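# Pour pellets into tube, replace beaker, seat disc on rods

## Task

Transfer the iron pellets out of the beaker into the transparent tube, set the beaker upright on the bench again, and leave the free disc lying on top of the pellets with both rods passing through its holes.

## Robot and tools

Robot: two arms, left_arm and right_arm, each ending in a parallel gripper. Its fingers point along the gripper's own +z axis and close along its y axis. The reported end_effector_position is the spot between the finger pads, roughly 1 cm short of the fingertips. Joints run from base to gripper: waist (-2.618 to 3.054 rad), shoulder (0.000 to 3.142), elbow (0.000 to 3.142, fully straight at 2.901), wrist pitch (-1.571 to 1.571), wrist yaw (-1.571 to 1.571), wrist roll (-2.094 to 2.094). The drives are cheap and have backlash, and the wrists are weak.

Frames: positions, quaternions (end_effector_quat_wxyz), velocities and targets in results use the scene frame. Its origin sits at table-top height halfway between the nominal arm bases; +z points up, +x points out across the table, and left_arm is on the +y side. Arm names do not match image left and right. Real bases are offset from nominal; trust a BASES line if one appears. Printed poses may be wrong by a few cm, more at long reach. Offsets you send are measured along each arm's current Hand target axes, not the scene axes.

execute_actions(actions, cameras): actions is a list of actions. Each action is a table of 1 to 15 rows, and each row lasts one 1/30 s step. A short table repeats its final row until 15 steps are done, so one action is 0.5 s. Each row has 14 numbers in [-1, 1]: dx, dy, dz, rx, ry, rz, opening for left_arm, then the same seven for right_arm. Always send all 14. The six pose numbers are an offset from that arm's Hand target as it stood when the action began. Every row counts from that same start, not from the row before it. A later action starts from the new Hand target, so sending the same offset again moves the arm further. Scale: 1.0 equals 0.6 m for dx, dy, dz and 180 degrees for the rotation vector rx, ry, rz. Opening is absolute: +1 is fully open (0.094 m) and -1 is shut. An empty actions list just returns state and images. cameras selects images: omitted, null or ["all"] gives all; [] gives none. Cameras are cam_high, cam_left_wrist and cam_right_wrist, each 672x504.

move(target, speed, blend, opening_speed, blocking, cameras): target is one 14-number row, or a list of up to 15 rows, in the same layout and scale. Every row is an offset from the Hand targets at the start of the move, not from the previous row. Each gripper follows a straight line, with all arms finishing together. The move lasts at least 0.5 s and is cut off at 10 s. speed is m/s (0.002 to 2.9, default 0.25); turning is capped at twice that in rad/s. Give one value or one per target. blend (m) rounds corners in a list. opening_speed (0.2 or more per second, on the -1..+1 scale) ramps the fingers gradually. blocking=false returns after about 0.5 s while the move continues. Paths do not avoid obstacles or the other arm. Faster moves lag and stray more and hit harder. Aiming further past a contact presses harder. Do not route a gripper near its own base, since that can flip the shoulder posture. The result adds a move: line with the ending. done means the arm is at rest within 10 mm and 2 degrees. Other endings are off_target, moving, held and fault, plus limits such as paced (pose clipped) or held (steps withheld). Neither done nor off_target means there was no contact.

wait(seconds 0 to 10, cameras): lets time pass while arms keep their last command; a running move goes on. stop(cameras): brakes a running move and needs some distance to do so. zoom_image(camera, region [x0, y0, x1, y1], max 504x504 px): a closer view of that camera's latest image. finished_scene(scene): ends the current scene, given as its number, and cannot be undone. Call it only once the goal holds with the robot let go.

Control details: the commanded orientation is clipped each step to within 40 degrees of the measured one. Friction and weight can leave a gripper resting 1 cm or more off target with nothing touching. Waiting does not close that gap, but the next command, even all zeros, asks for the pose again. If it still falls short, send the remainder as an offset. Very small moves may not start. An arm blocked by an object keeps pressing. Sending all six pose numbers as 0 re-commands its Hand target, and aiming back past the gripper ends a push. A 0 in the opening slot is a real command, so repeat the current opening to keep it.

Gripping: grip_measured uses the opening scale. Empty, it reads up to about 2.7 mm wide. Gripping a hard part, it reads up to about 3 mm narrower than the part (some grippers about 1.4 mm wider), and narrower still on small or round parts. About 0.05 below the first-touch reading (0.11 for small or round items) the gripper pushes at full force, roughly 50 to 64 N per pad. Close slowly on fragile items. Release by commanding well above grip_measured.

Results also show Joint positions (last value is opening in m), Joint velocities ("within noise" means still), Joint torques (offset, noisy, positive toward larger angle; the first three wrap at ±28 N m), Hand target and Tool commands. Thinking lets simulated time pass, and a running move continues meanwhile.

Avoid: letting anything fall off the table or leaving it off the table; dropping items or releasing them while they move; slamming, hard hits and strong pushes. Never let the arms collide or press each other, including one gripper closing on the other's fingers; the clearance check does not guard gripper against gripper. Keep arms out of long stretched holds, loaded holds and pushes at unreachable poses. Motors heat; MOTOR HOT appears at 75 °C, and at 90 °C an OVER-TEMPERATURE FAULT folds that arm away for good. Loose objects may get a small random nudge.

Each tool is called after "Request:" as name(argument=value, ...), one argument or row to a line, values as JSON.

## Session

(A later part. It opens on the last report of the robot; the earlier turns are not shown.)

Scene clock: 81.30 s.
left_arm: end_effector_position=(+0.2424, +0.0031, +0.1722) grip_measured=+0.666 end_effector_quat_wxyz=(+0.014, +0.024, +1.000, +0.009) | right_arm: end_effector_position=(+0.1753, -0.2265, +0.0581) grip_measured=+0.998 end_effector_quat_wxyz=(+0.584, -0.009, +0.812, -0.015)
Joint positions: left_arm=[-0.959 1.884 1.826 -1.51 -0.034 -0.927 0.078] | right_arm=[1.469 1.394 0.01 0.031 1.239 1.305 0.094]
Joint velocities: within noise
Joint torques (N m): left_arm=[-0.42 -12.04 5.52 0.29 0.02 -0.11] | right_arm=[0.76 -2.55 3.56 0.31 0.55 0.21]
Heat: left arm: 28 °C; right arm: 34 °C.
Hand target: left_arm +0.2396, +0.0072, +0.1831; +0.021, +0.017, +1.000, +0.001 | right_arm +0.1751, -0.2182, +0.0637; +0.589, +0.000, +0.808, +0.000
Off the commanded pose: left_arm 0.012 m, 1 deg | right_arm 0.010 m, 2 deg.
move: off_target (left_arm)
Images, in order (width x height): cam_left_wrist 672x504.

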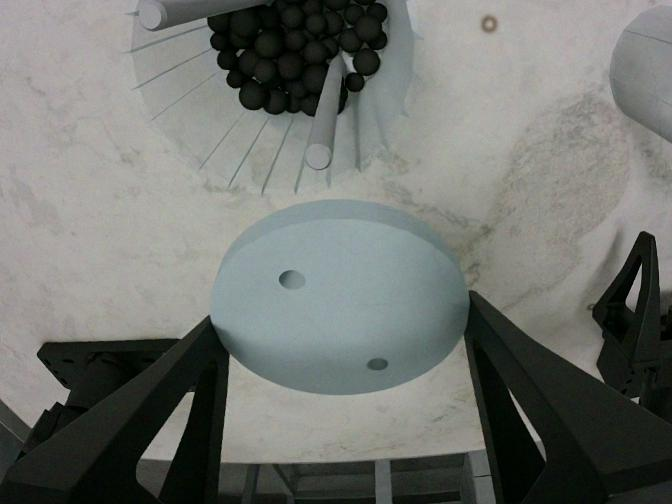

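Request:
move(
  target=[
    [-0.0022,0,-0.0533,0,0,0,0.2,0,0,0,0,0,0,1],
    [-0.1297,0.0243,-0.048,0,0,-0.0583,0.2,0,0,0,0,0,0,1],
  ],
  speed=0.2,
  cameras=["cam_left_wrist","cam_high"],
)

Request:
zoom_image(
  camera="cam_left_wrist",
  region=[190, 190, 490, 400],
)

Scene clock: 85.67 s.
left_arm: end_effector_position=(+0.3139, +0.0206, +0.2115) grip_measured=+0.665 end_effector_quat_wxyz=(+0.049, -0.069, +0.996, -0.036) | right_arm: end_effector_position=(+0.1753, -0.2267, +0.0580) grip_measured=+0.998 end_effector_quat_wxyz=(+0.583, -0.009, +0.812, -0.015)
Joint positions: left_arm=[-0.775 1.95 2.071 -1.573 -0.027 -0.928 0.078] | right_arm=[1.469 1.394 0.01 0.029 1.239 1.307 0.094]
Joint velocities: within noise
Joint torques (N m): left_arm=[-0.03 -8.55 7.95 0.43 0 -0.04] | right_arm=[0.64 -2.48 3.59 0.31 0.58 0.18]
Heat: left arm: 28 °C; right arm: 34 °C.
Hand target: left_arm +0.3166, +0.0191, +0.2153; +0.021, -0.075, +0.997, -0.001 | right_arm +0.1751, -0.2182, +0.0637; +0.589, +0.000, +0.808, +0.000
Off the commanded pose: left_arm 0.005 m, 5 deg | right_arm 0.010 m, 2 deg.
joint sent to its limit (left arm) — joint 4 (wrist pitch), lower limit. The joint targets are off in position and orientation.
move: off_target (left_arm)
Images, in order (width x height): cam_high 672x504, cam_left_wrist 672x504.

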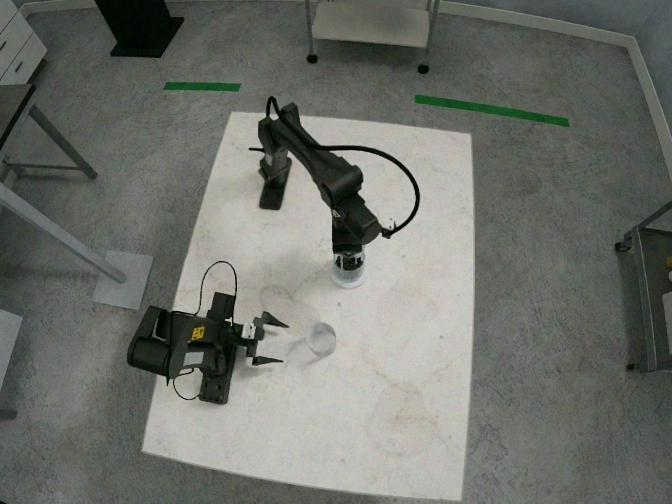

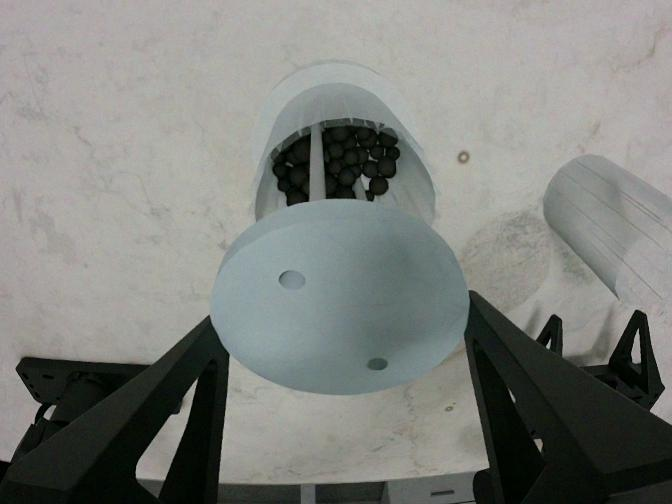

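Scaled by 1.680 from the camera's 672x504 image, which has a finer 960x720 frame.

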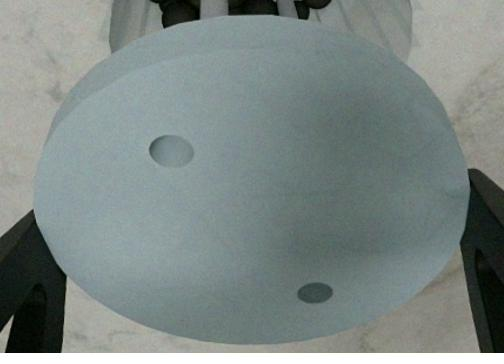

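Request:
move(
  target=[0.0005,0.005,0.0305,0,0,0,0.2,0,0,0,0,0,0,1],
  speed=0.1,
  cameras=["cam_left_wrist"],
)

Request:
zoom_image(
  camera="cam_left_wrist",
  region=[190, 50, 490, 300],
)

Scene clock: 90.17 s.
left_arm: end_effector_position=(+0.3154, +0.0190, +0.2021) grip_measured=+0.665 end_effector_quat_wxyz=(+0.041, -0.069, +0.996, -0.026) | right_arm: end_effector_position=(+0.1753, -0.2267, +0.0580) grip_measured=+0.998 end_effector_quat_wxyz=(+0.583, -0.009, +0.812, -0.015)
Joint positions: left_arm=[-0.775 1.976 2.071 -1.573 -0.027 -0.928 0.078] | right_arm=[1.469 1.394 0.01 0.029 1.239 1.307 0.094]
Joint velocities: within noise
Joint torques (N m): left_arm=[0.46 -8.54 5.56 0.43 -0.04 -0.05] | right_arm=[0.65 -2.45 3.51 0.29 0.6 0.18]
Heat: left arm: 28 °C; right arm: 33 °C.
Hand target: left_arm +0.3166, +0.0220, +0.1970; +0.021, -0.075, +0.997, -0.001 | right_arm +0.1751, -0.2182, +0.0637; +0.589, +0.000, +0.808, +0.000
Off the commanded pose: left_arm 0.006 m, 4 deg | right_arm 0.010 m, 2 deg.
joint sent to its limit (left arm) — joint 4 (wrist pitch), lower limit. The joint targets are off in position, not in orientation.
move: off_target (left_arm)
Images, in order (width x height): cam_left_wrist 672x504.

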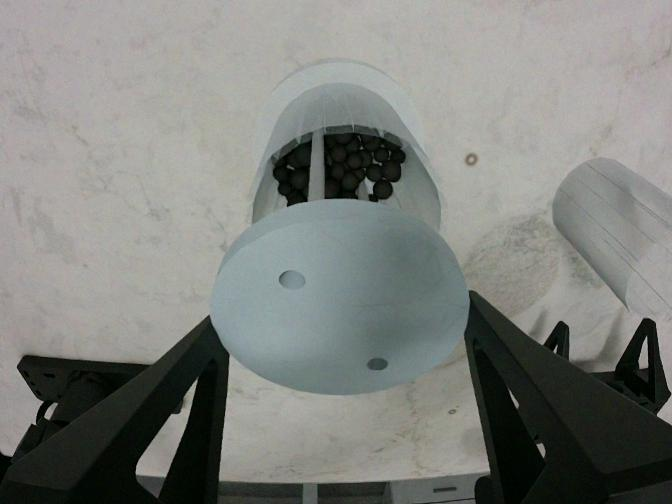

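Scaled by 1.680 from the camera's 672x504 image, which has a finer 960x720 frame.

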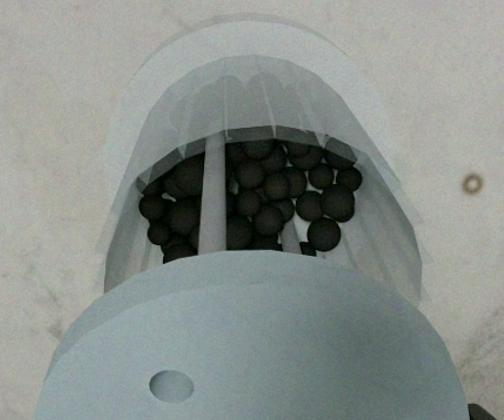

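Request:
move(
  target=[-0.0027,-0.0088,0.0218,0,0,0,0.2,0,0,0,0,0,0,1],
  speed=0.1,
  cameras=["cam_left_wrist"],
)

Request:
zoom_image(
  camera="cam_left_wrist",
  region=[190, 50, 490, 300],
)

Scene clock: 94.30 s.
left_arm: end_effector_position=(+0.3176, +0.0167, +0.1852) grip_measured=+0.665 end_effector_quat_wxyz=(+0.026, -0.069, +0.997, -0.009) | right_arm: end_effector_position=(+0.1753, -0.2267, +0.0580) grip_measured=+0.998 end_effector_quat_wxyz=(+0.583, -0.009, +0.812, -0.015)
Joint positions: left_arm=[-0.775 2.022 2.071 -1.573 -0.027 -0.928 0.078] | right_arm=[1.469 1.394 0.01 0.029 1.239 1.307 0.094]
Joint velocities: within noise
Joint torques (N m): left_arm=[0.01 -8.79 7.01 0.3 -0.04 -0.05] | right_arm=[0.7 -2.48 3.59 0.37 0.61 0.19]
Heat: left arm: 28 °C; right arm: 33 °C.
Hand target: left_arm +0.3196, +0.0171, +0.1840; +0.021, -0.075, +0.997, -0.001 | right_arm +0.1751, -0.2182, +0.0637; +0.589, +0.000, +0.808, +0.000
Off the commanded pose: left_arm 0.002 m, 1 deg | right_arm 0.010 m, 2 deg.
joint sent to its limit (left arm) — joint 4 (wrist pitch), lower limit. The joint targets are off in position, not in orientation.
move: done
Images, in order (width x height): cam_left_wrist 672x504.

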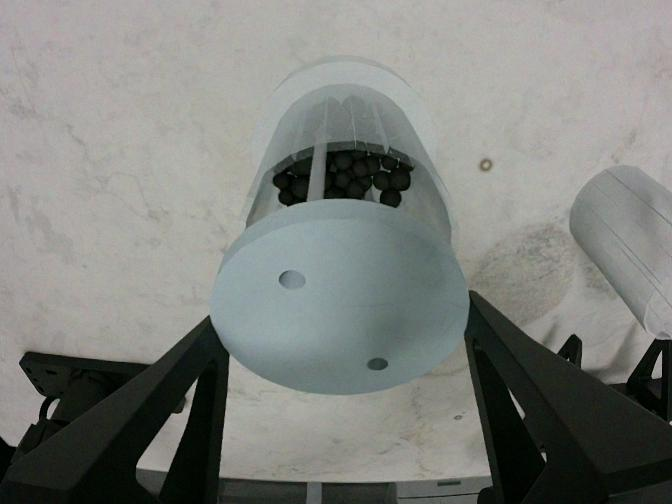

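Scaled by 1.680 from the camera's 672x504 image, which has a finer 960x720 frame.

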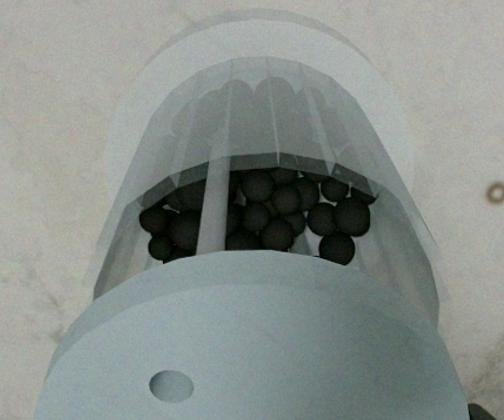

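Request:
move(
  target=[
    [-0.0008,-0.0085,0,0,0,0,0.2,0,0,0,0,0,0,1],
    [0.0003,-0.0085,0.0283,0,0,0,0.2,0,0,0,0,0,0,1],
  ],
  speed=0.04,
  cameras=["cam_left_wrist"],
)

Request:
zoom_image(
  camera="cam_left_wrist",
  region=[190, 50, 490, 400],
)

Scene clock: 96.43 s.
left_arm: end_effector_position=(+0.3189, +0.0156, +0.1799) grip_measured=+0.665 end_effector_quat_wxyz=(+0.022, -0.070, +0.997, -0.006) | right_arm: end_effector_position=(+0.1753, -0.2267, +0.0580) grip_measured=+0.998 end_effector_quat_wxyz=(+0.583, -0.009, +0.812, -0.015)
Joint positions: left_arm=[-0.773 2.034 2.068 -1.567 -0.024 -0.93 0.078] | right_arm=[1.469 1.394 0.01 0.029 1.239 1.307 0.094]
Joint velocities: within noise
Joint torques (N m): left_arm=[-0.58 -9.26 2.84 0.78 -0.02 -0.11] | right_arm=[0.69 -2.4 3.69 0.32 0.59 0.2]
Heat: left arm: 28 °C; right arm: 33 °C.
Hand target: left_arm +0.3209, +0.0120, +0.1671; +0.021, -0.075, +0.997, -0.001 | right_arm +0.1751, -0.2182, +0.0637; +0.589, +0.000, +0.808, +0.000
Off the commanded pose: left_arm 0.014 m, 1 deg | right_arm 0.010 m, 2 deg.
move: off_target (left_arm)
Images, in order (width x height): cam_left_wrist 672x504.

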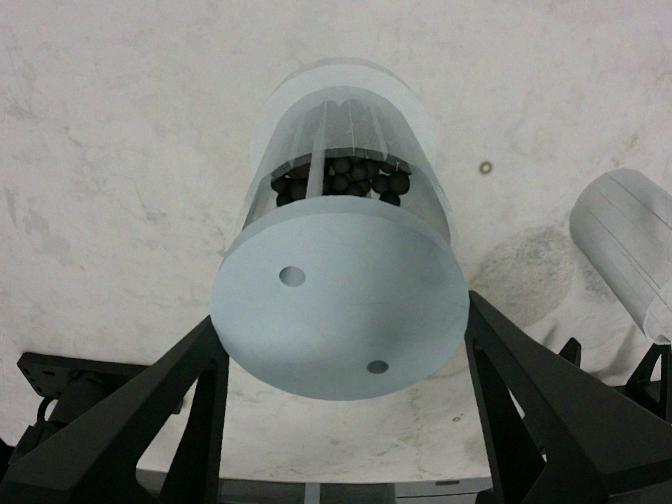

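Scaled by 1.440 from the camera's 672x504 image, which has a finer 960x720 frame.

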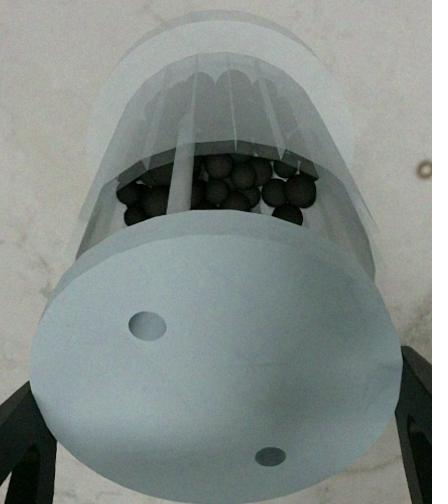

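Request:
move(
  target=[
    [0.0002,-0.0088,-0.035,0,0,0,0.2,0,0,0,0,0,0,1],
    [0.0008,-0.0088,-0.005,0,0,0,0.2,0,0,0,0,0,0,1],
  ],
  speed=[0.08,0.04],
  cameras=["cam_left_wrist"],
)

Request:
zoom_image(
  camera="cam_left_wrist",
  region=[190, 50, 490, 400],
)

Scene clock: 98.73 s.
left_arm: end_effector_position=(+0.3185, +0.0113, +0.1810) grip_measured=+0.665 end_effector_quat_wxyz=(+0.021, -0.071, +0.997, -0.007) | right_arm: end_effector_position=(+0.1753, -0.2267, +0.0580) grip_measured=+0.998 end_effector_quat_wxyz=(+0.583, -0.009, +0.812, -0.015)
Joint positions: left_arm=[-0.781 2.049 2.096 -1.579 -0.023 -0.939 0.078] | right_arm=[1.469 1.394 0.01 0.029 1.239 1.307 0.094]
Joint velocities: within noise
Joint torques (N m): left_arm=[-0.72 -8.59 4.29 0.65 -0.07 -0.15] | right_arm=[0.8 -2.44 3.58 0.31 0.6 0.18]
Heat: left arm: 28 °C; right arm: 33 °C.
Hand target: left_arm +0.3211, +0.0067, +0.1701; +0.021, -0.075, +0.997, -0.001 | right_arm +0.1751, -0.2182, +0.0637; +0.589, +0.000, +0.808, +0.000
Off the commanded pose: left_arm 0.012 m, 1 deg | right_arm 0.010 m, 2 deg.
move: off_target (left_arm)
Images, in order (width x height): cam_left_wrist 672x504.

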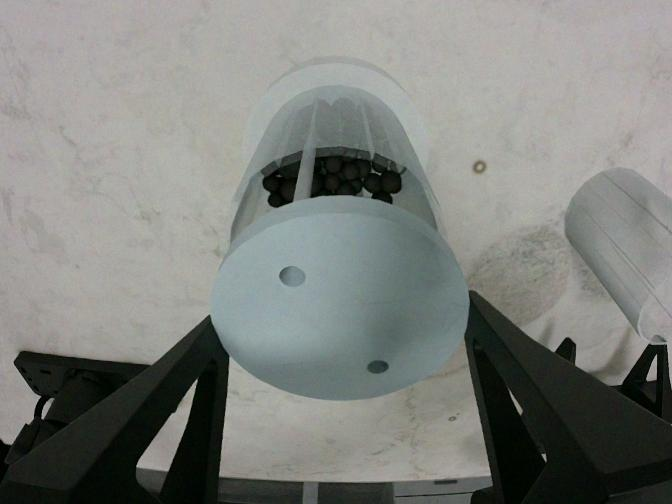

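Scaled by 1.440 from the camera's 672x504 image, which has a finer 960x720 frame.

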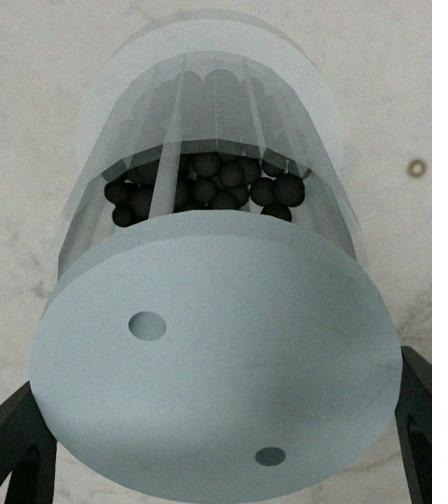

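Request:
zoom_image(
  camera="cam_left_wrist",
  region=[260, 90, 440, 225],
)

Scaled by 2.800 from the camera's 672x504 image, which has a finer 960x720 frame.

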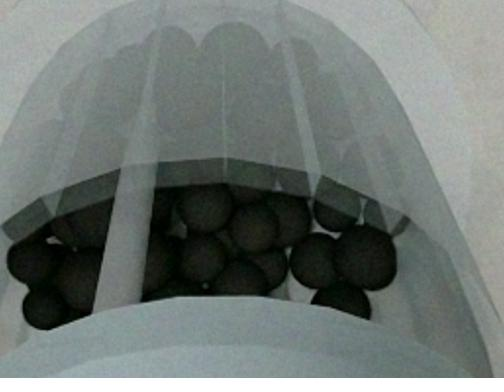

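Request:
move(
  target=[-0.0017,0,-0.041,0,0,0,0.2,0,0,0,0,0,0,1],
  speed=0.1,
  cameras=["cam_left_wrist","cam_high"],
)

Request:
zoom_image(
  camera="cam_left_wrist",
  region=[240, 40, 440, 220],
)

Request:
zoom_image(
  camera="cam_high",
  region=[310, 200, 400, 300],
)

Scene clock: 104.47 s.
left_arm: end_effector_position=(+0.3189, +0.0109, +0.1829) grip_measured=+0.665 end_effector_quat_wxyz=(+0.022, -0.071, +0.997, -0.009) | right_arm: end_effector_position=(+0.1753, -0.2267, +0.0580) grip_measured=+0.998 end_effector_quat_wxyz=(+0.583, -0.008, +0.812, -0.015)
Joint positions: left_arm=[-0.781 2.049 2.103 -1.582 -0.023 -0.939 0.078] | right_arm=[1.469 1.394 0.01 0.029 1.239 1.308 0.094]
Joint velocities: within noise
Joint torques (N m): left_arm=[-0.79 -11.06 7.98 0.46 -0.09 -0.02] | right_arm=[0.68 -2.43 3.67 0.32 0.58 0.17]
Heat: left arm: 28 °C; right arm: 33 °C.
Hand target: left_arm +0.3210, +0.0068, +0.1947; +0.021, -0.075, +0.997, -0.001 | right_arm +0.1751, -0.2182, +0.0637; +0.589, +0.000, +0.808, +0.000
Off the commanded pose: left_arm 0.013 m, 1 deg | right_arm 0.010 m, 2 deg.
joint sent to its limit (left arm) — joint 4 (wrist pitch), lower limit. The joint targets are off in position, not in orientation.
move: off_target (left_arm)
Images, in order (width x height): cam_high 672x504, cam_left_wrist 672x504.

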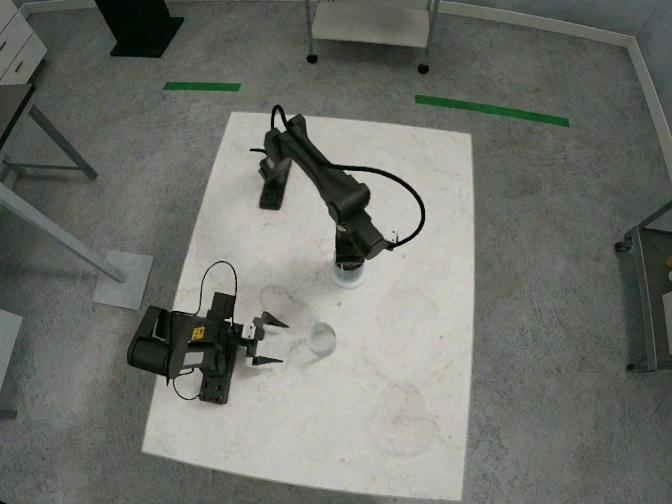

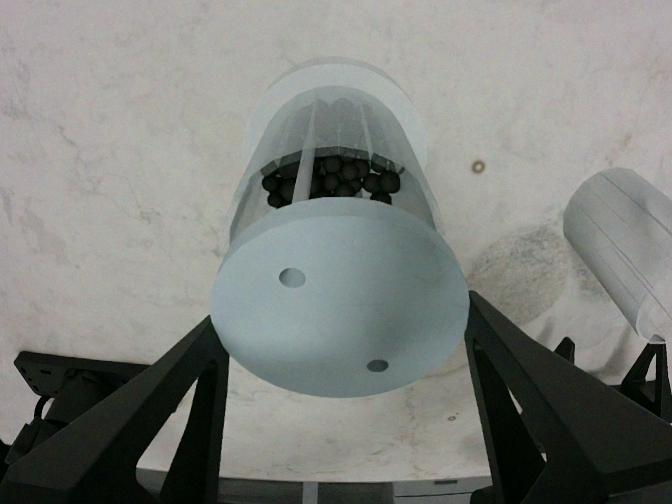

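Scaled by 2.520 from the camera's 672x504 image, which has a finer 960x720 frame.

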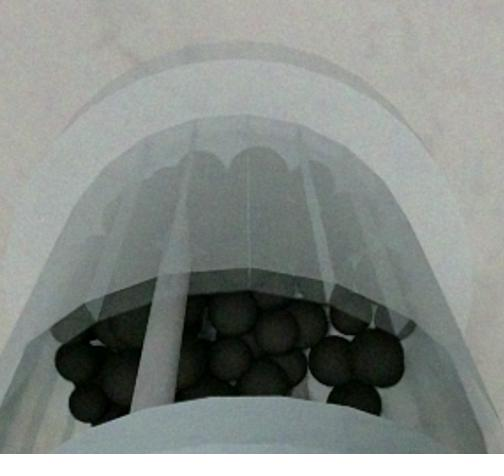

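Scaled by 5.040.

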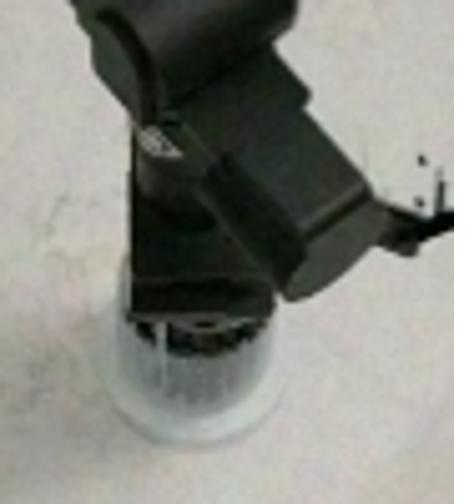

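Request:
move(
  target=[-0.0013,0,-0.03,0,0,0,0.2,0,0,0,0,0,0,1],
  speed=0.15,
  cameras=["cam_left_wrist"],
)

Request:
zoom_image(
  camera="cam_left_wrist",
  region=[250, 100, 430, 220],
)

Scene clock: 106.93 s.
left_arm: end_effector_position=(+0.3207, +0.0090, +0.1868) grip_measured=+0.665 end_effector_quat_wxyz=(+0.027, -0.071, +0.997, -0.015) | right_arm: end_effector_position=(+0.1753, -0.2267, +0.0580) grip_measured=+0.998 end_effector_quat_wxyz=(+0.583, -0.008, +0.812, -0.015)
Joint positions: left_arm=[-0.781 2.049 2.119 -1.582 -0.023 -0.939 0.078] | right_arm=[1.469 1.394 0.01 0.029 1.239 1.308 0.094]
Joint velocities: within noise
Joint torques (N m): left_arm=[-0.44 -14.72 7.88 0.51 -0.1 -0.07] | right_arm=[0.54 -2.52 3.54 0.36 0.58 0.21]
Heat: left arm: 28 °C; right arm: 33 °C.
Hand target: left_arm +0.3210, +0.0069, +0.2127; +0.021, -0.075, +0.997, -0.001 | right_arm +0.1751, -0.2182, +0.0637; +0.589, +0.000, +0.808, +0.000
Off the commanded pose: left_arm 0.026 m, 2 deg | right_arm 0.010 m, 2 deg.
joint sent to its limit (left arm) — joint 4 (wrist pitch), lower limit. The joint targets are off in position and orientation.
move: off_target (left_arm)
Images, in order (width x height): cam_left_wrist 672x504.

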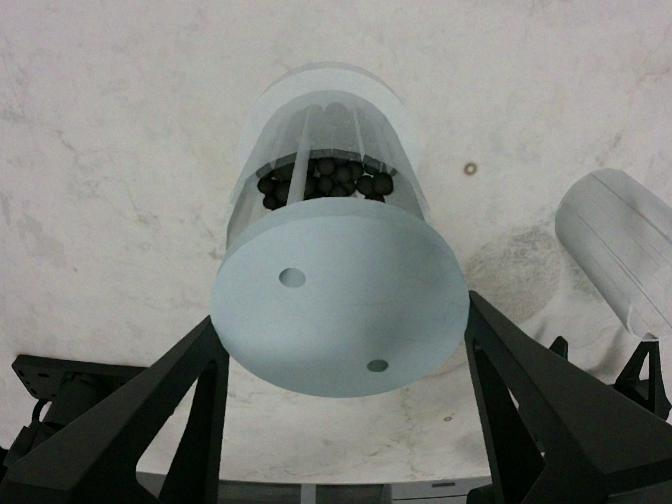

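Scaled by 2.800 from the camera's 672x504 image, which has a finer 960x720 frame.

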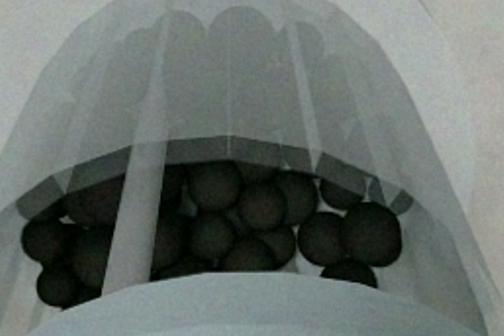

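Request:
move(
  target=[
    [0,0,0,0,0,0,0.2,-0.16,0.06,-0.035,-0.15,-0.09,0.01,-0.9],
    [0,0,0,0,0,0,0.2,-0.189,0.243,0.119,-0.357,-0.213,0.0225,-0.9],
  ],
  speed=0.4,
)

Request:
zoom_image(
  camera="cam_right_wrist",
  region=[180, 60, 520, 300],
)

Scene clock: 114.33 s.
left_arm: end_effector_position=(+0.3207, +0.0090, +0.1868) grip_measured=+0.665 end_effector_quat_wxyz=(+0.027, -0.071, +0.997, -0.015) | right_arm: end_effector_position=(+0.2711, -0.0728, +0.1339) grip_measured=-0.898 end_effector_quat_wxyz=(+0.553, -0.378, +0.635, +0.385)
Joint positions: left_arm=[-0.781 2.049 2.119 -1.582 -0.023 -0.939 0.078] | right_arm=[0.374 1.859 0.249 1.484 -0.756 -0.016 0.005]
Joint velocities: within noise
Joint torques (N m): left_arm=[-0.59 -14.58 8.01 0.45 -0.02 -0.06] | right_arm=[-0.62 -4.66 3.52 2.15 -0.18 -0.15]
Heat: left arm: 29 °C; right arm: 32 °C.
Hand target: left_arm +0.3210, +0.0069, +0.2127; +0.021, -0.075, +0.997, -0.001 | right_arm +0.2778, -0.0723, +0.1497; +0.719, -0.281, +0.458, +0.441
Off the commanded pose: left_arm 0.026 m, 2 deg | right_arm 0.017 m, 31 deg.
joint sent to its limit (left arm) — joint 4 (wrist pitch), lower limit. The joint targets are off in position and orientation.
joint sent to its limit (right arm) — joint 4 (wrist pitch), upper limit. The joint targets are off in position and orientation.
move: off_target (left_arm, right_arm); limits=paced

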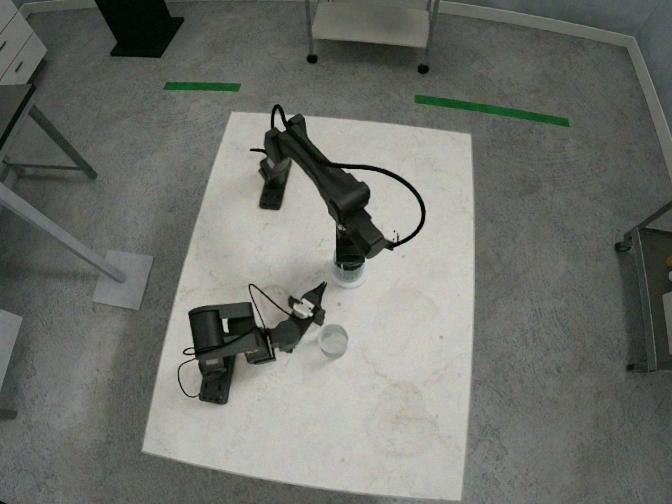

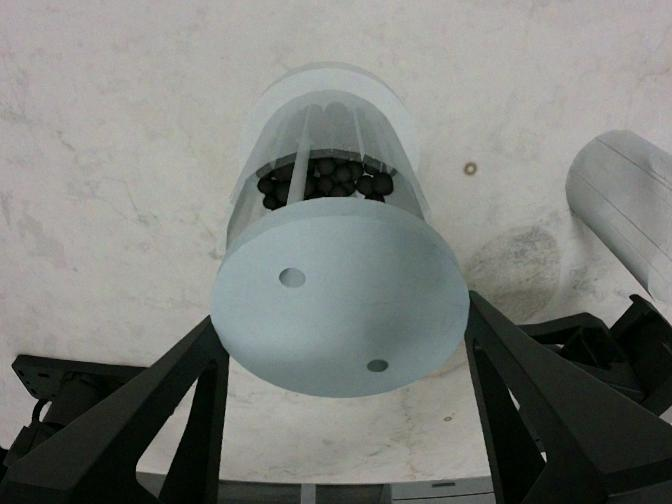

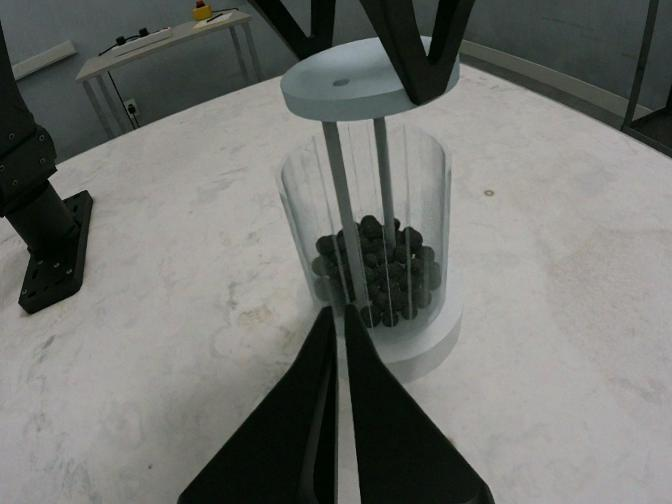

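Scaled by 1.482 from the camera's 672x504 image, which has a finer 960x720 frame.

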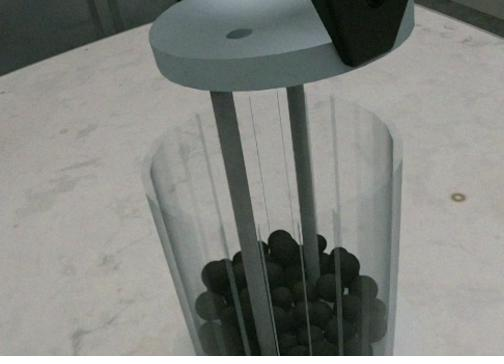

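Request:
zoom_image(
  camera="cam_right_wrist",
  region=[270, 30, 470, 180],
)

Scaled by 2.520 from the camera's 672x504 image, which has a finer 960x720 frame.

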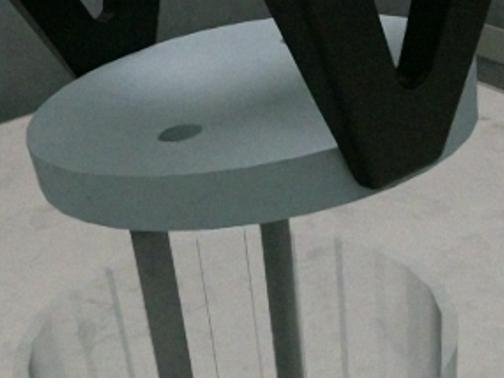

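Request:
move(
  target=[
    [0.0165,-0.0003,-0.0207,0,0,0,0.2,0,0,0,0,0,0,-0.9],
    [0.0112,0.006,0.0473,0,0,0,0.2,0,0,0,0,0,0,-0.9],
  ],
  speed=0.12,
  cameras=["cam_left_wrist","cam_right_wrist"],
)

Request:
zoom_image(
  camera="cam_right_wrist",
  region=[270, 30, 470, 180],
)

Request:
zoom_image(
  camera="cam_left_wrist",
  region=[250, 100, 430, 300],
)

Scene clock: 119.20 s.
left_arm: end_effector_position=(+0.3103, +0.0060, +0.1900) grip_measured=+0.665 end_effector_quat_wxyz=(+0.028, -0.066, +0.997, -0.016) | right_arm: end_effector_position=(+0.2704, -0.0725, +0.1339) grip_measured=-0.898 end_effector_quat_wxyz=(+0.552, -0.381, +0.633, +0.386)
Joint positions: left_arm=[-0.805 2.026 2.097 -1.582 -0.023 -0.954 0.078] | right_arm=[0.374 1.859 0.249 1.484 -0.76 -0.019 0.005]
Joint velocities: within noise
Joint torques (N m): left_arm=[1.02 -8.7 5.56 0.47 -0.1 0.03] | right_arm=[-0.87 -4.59 3.56 2.13 -0.17 -0.13]
Heat: left arm: 29 °C; right arm: 32 °C.
Hand target: left_arm +0.3151, +0.0095, +0.1840; +0.021, -0.075, +0.997, -0.001 | right_arm +0.2778, -0.0723, +0.1497; +0.719, -0.281, +0.458, +0.441
Off the commanded pose: left_arm 0.008 m, 2 deg | right_arm 0.017 m, 31 deg.
joint sent to its limit (left arm) — joint 4 (wrist pitch), lower limit. The joint targets are off in position, not in orientation.
joint sent to its limit (right arm) — joint 4 (wrist pitch), upper limit. The joint targets are off in position and orientation.
move: off_target (right_arm)
Images, in order (width x height): cam_left_wrist 672x504, cam_right_wrist 672x504.

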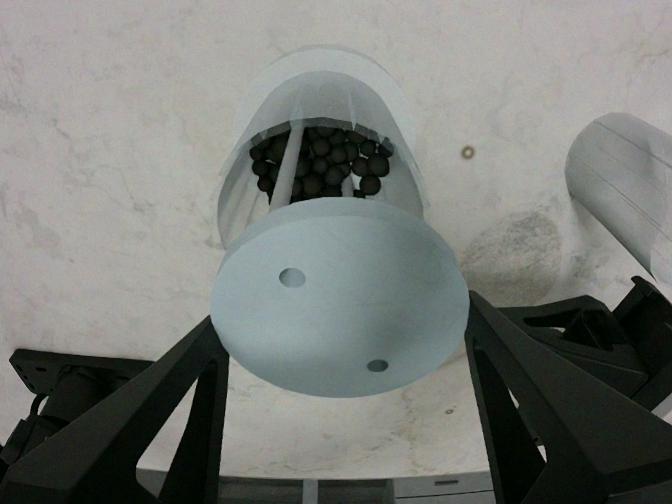

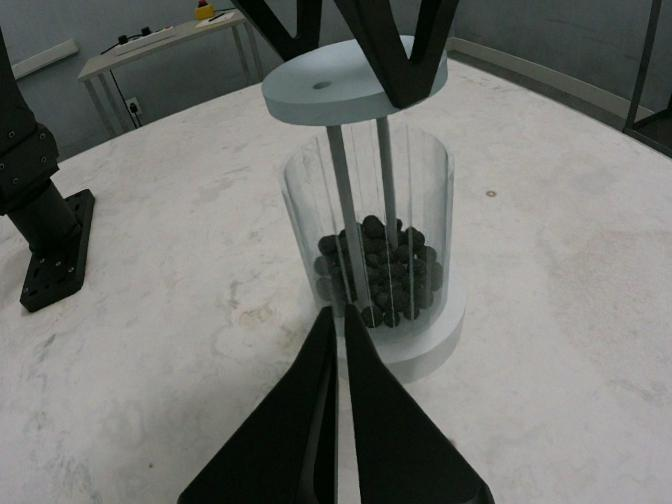

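Scaled by 2.520 from the camera's 672x504 image, which has a finer 960x720 frame.

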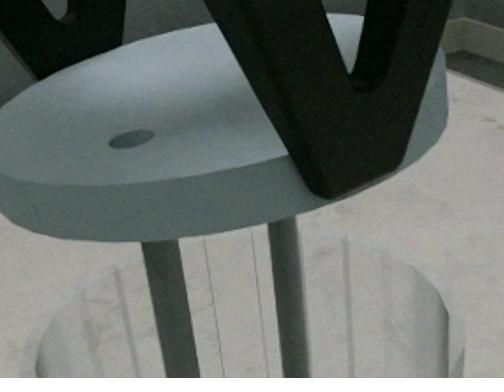

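Scaled by 2.520 from the camera's 672x504 image, which has a finer 960x720 frame.

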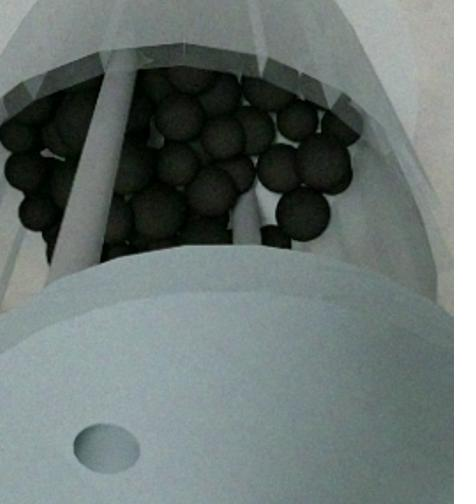

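Request:
move(
  target=[-0.0022,0.0068,-0.005,0,0,-0.028,0.2,0,0,0,0,0,0,-0.9],
  speed=0.12,
  cameras=["cam_left_wrist","cam_right_wrist"],
)

Request:
zoom_image(
  camera="cam_right_wrist",
  region=[270, 30, 470, 180],
)

Request:
zoom_image(
  camera="cam_left_wrist",
  region=[250, 100, 430, 300],
)

Scene clock: 125.40 s.
left_arm: end_effector_position=(+0.3141, +0.0115, +0.1880) grip_measured=+0.665 end_effector_quat_wxyz=(+0.025, -0.109, +0.994, -0.014) | right_arm: end_effector_position=(+0.2702, -0.0724, +0.1343) grip_measured=-0.898 end_effector_quat_wxyz=(+0.553, -0.381, +0.632, +0.386)
Joint positions: left_arm=[-0.789 2.026 2.089 -1.582 -0.023 -1.023 0.078] | right_arm=[0.374 1.859 0.249 1.485 -0.762 -0.019 0.005]
Joint velocities: within noise
Joint torques (N m): left_arm=[0.7 -10.21 5.45 0.47 -0.05 -0.12] | right_arm=[-0.72 -4.57 3.52 2.12 -0.18 -0.12]
Heat: left arm: 29 °C; right arm: 32 °C.
Hand target: left_arm +0.3156, +0.0138, +0.1871; +0.021, -0.118, +0.993, -0.002 | right_arm +0.2778, -0.0723, +0.1497; +0.719, -0.281, +0.458, +0.441
Off the commanded pose: left_arm 0.003 m, 2 deg | right_arm 0.017 m, 31 deg.
joint sent to its limit (left arm) — joint 4 (wrist pitch), lower limit. The joint targets are off in position, not in orientation.
joint sent to its limit (right arm) — joint 4 (wrist pitch), upper limit. The joint targets are off in position and orientation.
move: off_target (right_arm)
Images, in order (width x height): cam_left_wrist 672x504, cam_right_wrist 672x504.

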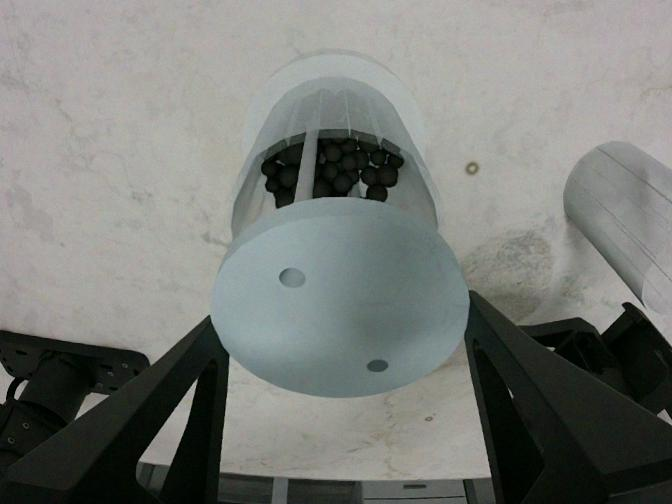

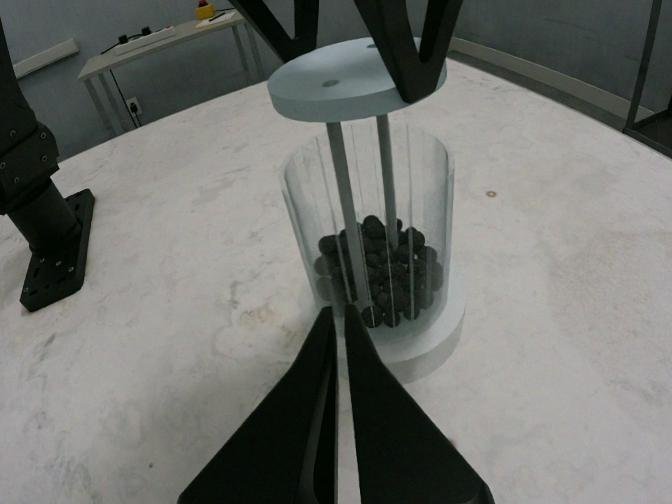

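Scaled by 2.520 from the camera's 672x504 image, which has a finer 960x720 frame.

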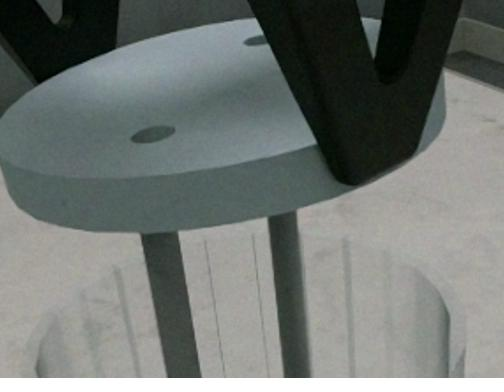

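Scaled by 2.520 from the camera's 672x504 image, which has a finer 960x720 frame.

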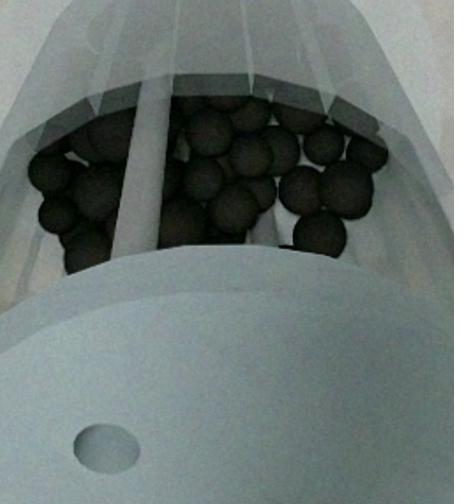

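Request:
move(
  target=[0.003,0.0005,0.035,0,0,0,0.2,0,0,0,0,0,0,-0.9],
  speed=0.03,
  cameras=["cam_left_wrist","cam_right_wrist"],
)

Request:
zoom_image(
  camera="cam_right_wrist",
  region=[270, 30, 470, 180],
)

Request:
zoom_image(
  camera="cam_left_wrist",
  region=[250, 100, 430, 300],
)

Scene clock: 128.07 s.
left_arm: end_effector_position=(+0.3113, +0.0144, +0.1801) grip_measured=+0.665 end_effector_quat_wxyz=(+0.023, -0.110, +0.994, -0.011) | right_arm: end_effector_position=(+0.2702, -0.0724, +0.1343) grip_measured=-0.898 end_effector_quat_wxyz=(+0.553, -0.382, +0.632, +0.386)
Joint positions: left_arm=[-0.789 2.003 2.023 -1.545 -0.023 -1.025 0.078] | right_arm=[0.374 1.859 0.249 1.485 -0.762 -0.02 0.005]
Joint velocities: within noise
Joint torques (N m): left_arm=[0.43 -8.8 2.84 0.8 -0.03 -0.11] | right_arm=[-0.73 -4.63 3.69 2.12 -0.21 -0.13]
Heat: left arm: 28 °C; right arm: 32 °C.
Hand target: left_arm +0.3147, +0.0136, +0.1660; +0.021, -0.118, +0.993, -0.002 | right_arm +0.2778, -0.0723, +0.1497; +0.719, -0.281, +0.458, +0.441
Off the commanded pose: left_arm 0.015 m, 1 deg | right_arm 0.017 m, 31 deg.
joint sent to its limit (right arm) — joint 4 (wrist pitch), upper limit. The joint targets are off in position and orientation.
move: off_target (left_arm, right_arm)
Images, in order (width x height): cam_left_wrist 672x504, cam_right_wrist 672x504.

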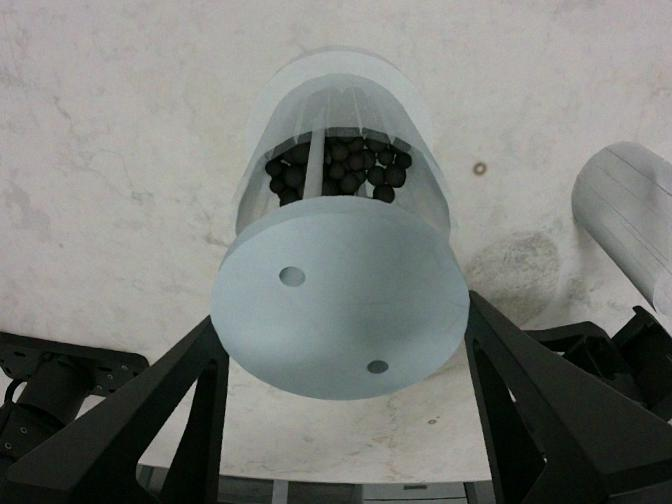

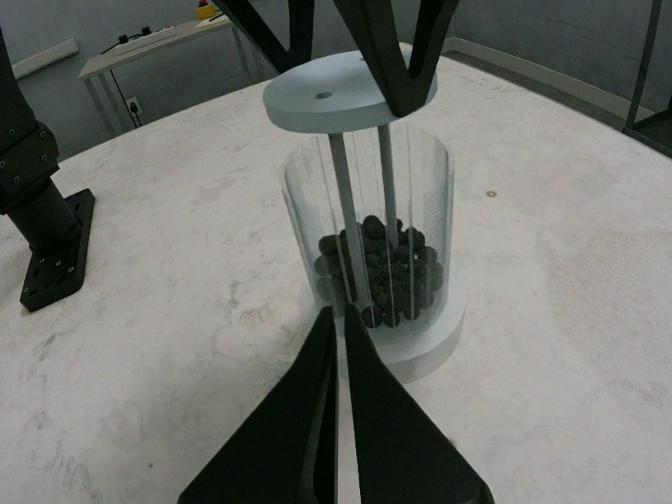

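Scaled by 2.520 from the camera's 672x504 image, which has a finer 960x720 frame.

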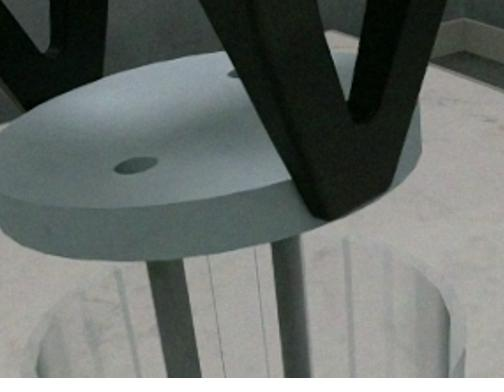

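Scaled by 2.520 from the camera's 672x504 image, which has a finer 960x720 frame.

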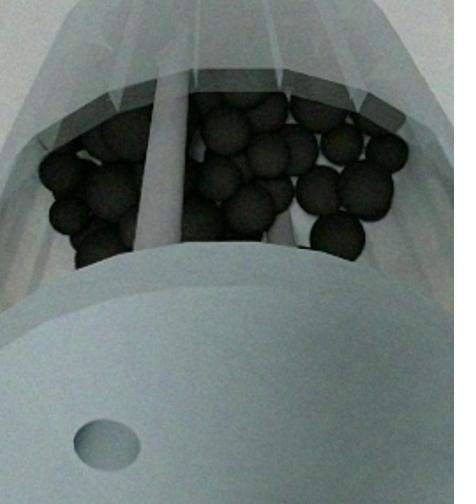

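Request:
move(
  target=[
    [-0.0028,-0.0003,-0.0667,0,0,0,0.2,0,0,0,0,0,0,-0.9],
    [-0.0014,-0.0002,-0.0333,0,0,0,0.2,0,0,0,0,0,0,-0.9],
    [-0.0032,-0.0057,0,0,0,0,0.2,0,0,0,0,0,0,-0.9],
  ],
  speed=[0.1,0.05,0.03],
  cameras=["cam_left_wrist","cam_right_wrist"],
)

Request:
zoom_image(
  camera="cam_right_wrist",
  region=[270, 30, 470, 180],
)

Request:
zoom_image(
  camera="cam_left_wrist",
  region=[250, 100, 430, 300],
)

Scene clock: 131.93 s.
left_arm: end_effector_position=(+0.3120, +0.0130, +0.1773) grip_measured=+0.665 end_effector_quat_wxyz=(+0.024, -0.111, +0.994, -0.001) | right_arm: end_effector_position=(+0.2702, -0.0724, +0.1343) grip_measured=-0.898 end_effector_quat_wxyz=(+0.553, -0.382, +0.632, +0.386)
Joint positions: left_arm=[-0.796 2.025 2.043 -1.559 -0.037 -1.034 0.078] | right_arm=[0.374 1.859 0.249 1.485 -0.762 -0.02 0.005]
Joint velocities: within noise
Joint torques (N m): left_arm=[0.59 -8.84 3.29 0.81 0.02 -0.08] | right_arm=[-0.77 -4.74 3.54 2.12 -0.2 -0.12]
Heat: left arm: 28 °C; right arm: 32 °C.
Hand target: left_arm +0.3174, +0.0108, +0.1661; +0.021, -0.118, +0.993, -0.002 | right_arm +0.2778, -0.0723, +0.1497; +0.719, -0.281, +0.458, +0.441
Off the commanded pose: left_arm 0.013 m, 1 deg | right_arm 0.017 m, 31 deg.
joint sent to its limit (right arm) — joint 4 (wrist pitch), upper limit. The joint targets are off in position and orientation.
move: off_target (left_arm, right_arm)
Images, in order (width x height): cam_left_wrist 672x504, cam_right_wrist 672x504.

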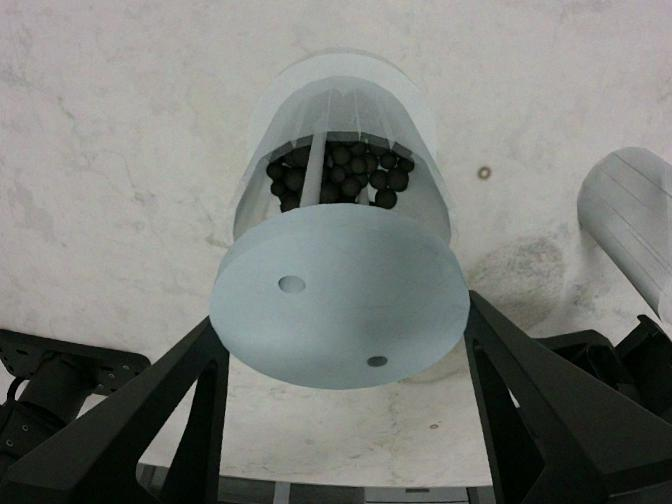

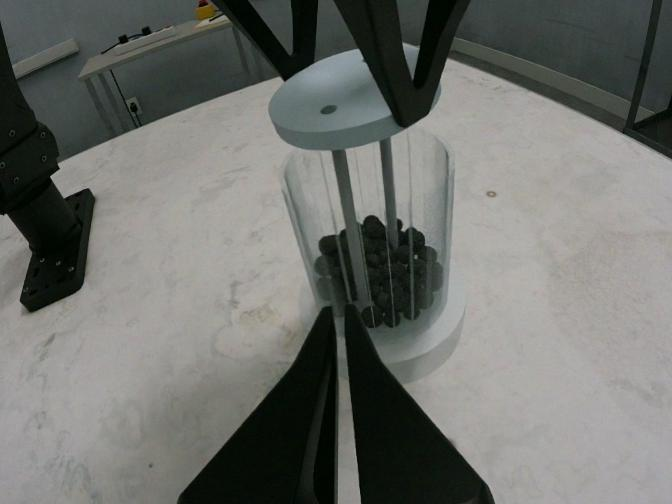

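Scaled by 2.520 from the camera's 672x504 image, which has a finer 960x720 frame.

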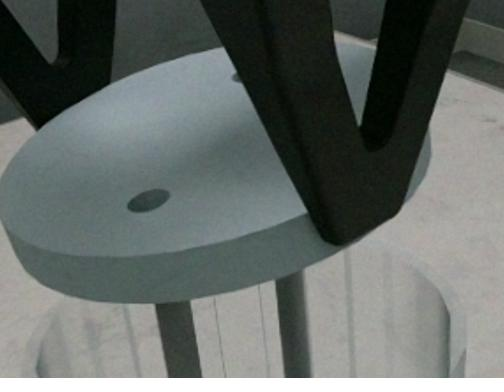

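Scaled by 2.520 from the camera's 672x504 image, which has a finer 960x720 frame.

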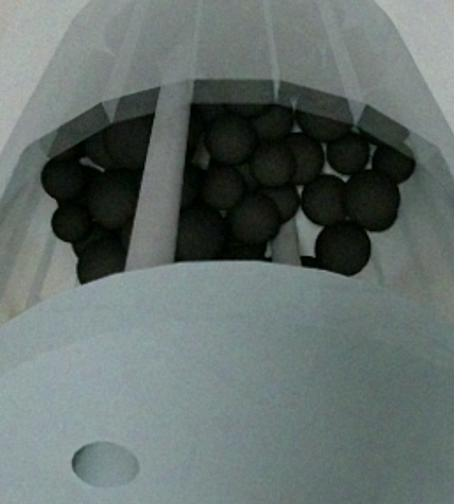

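Request:
zoom_image(
  camera="cam_left_wrist",
  region=[270, 260, 410, 380],
)

Request:
zoom_image(
  camera="cam_right_wrist",
  region=[300, 60, 400, 160],
)

Scaled by 3.600 from the camera's 672x504 image, which has a finer 960x720 frame.

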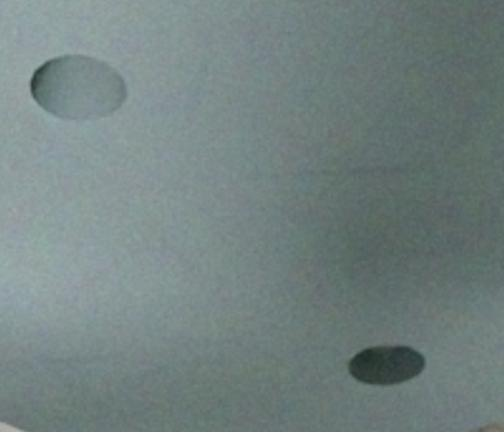

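Scaled by 5.040 from the camera's 672x504 image, which has a finer 960x720 frame.

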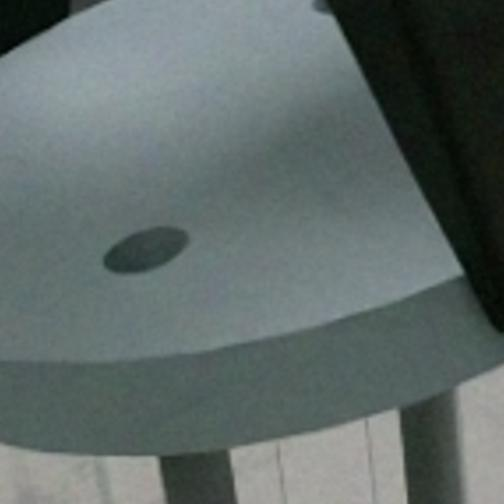

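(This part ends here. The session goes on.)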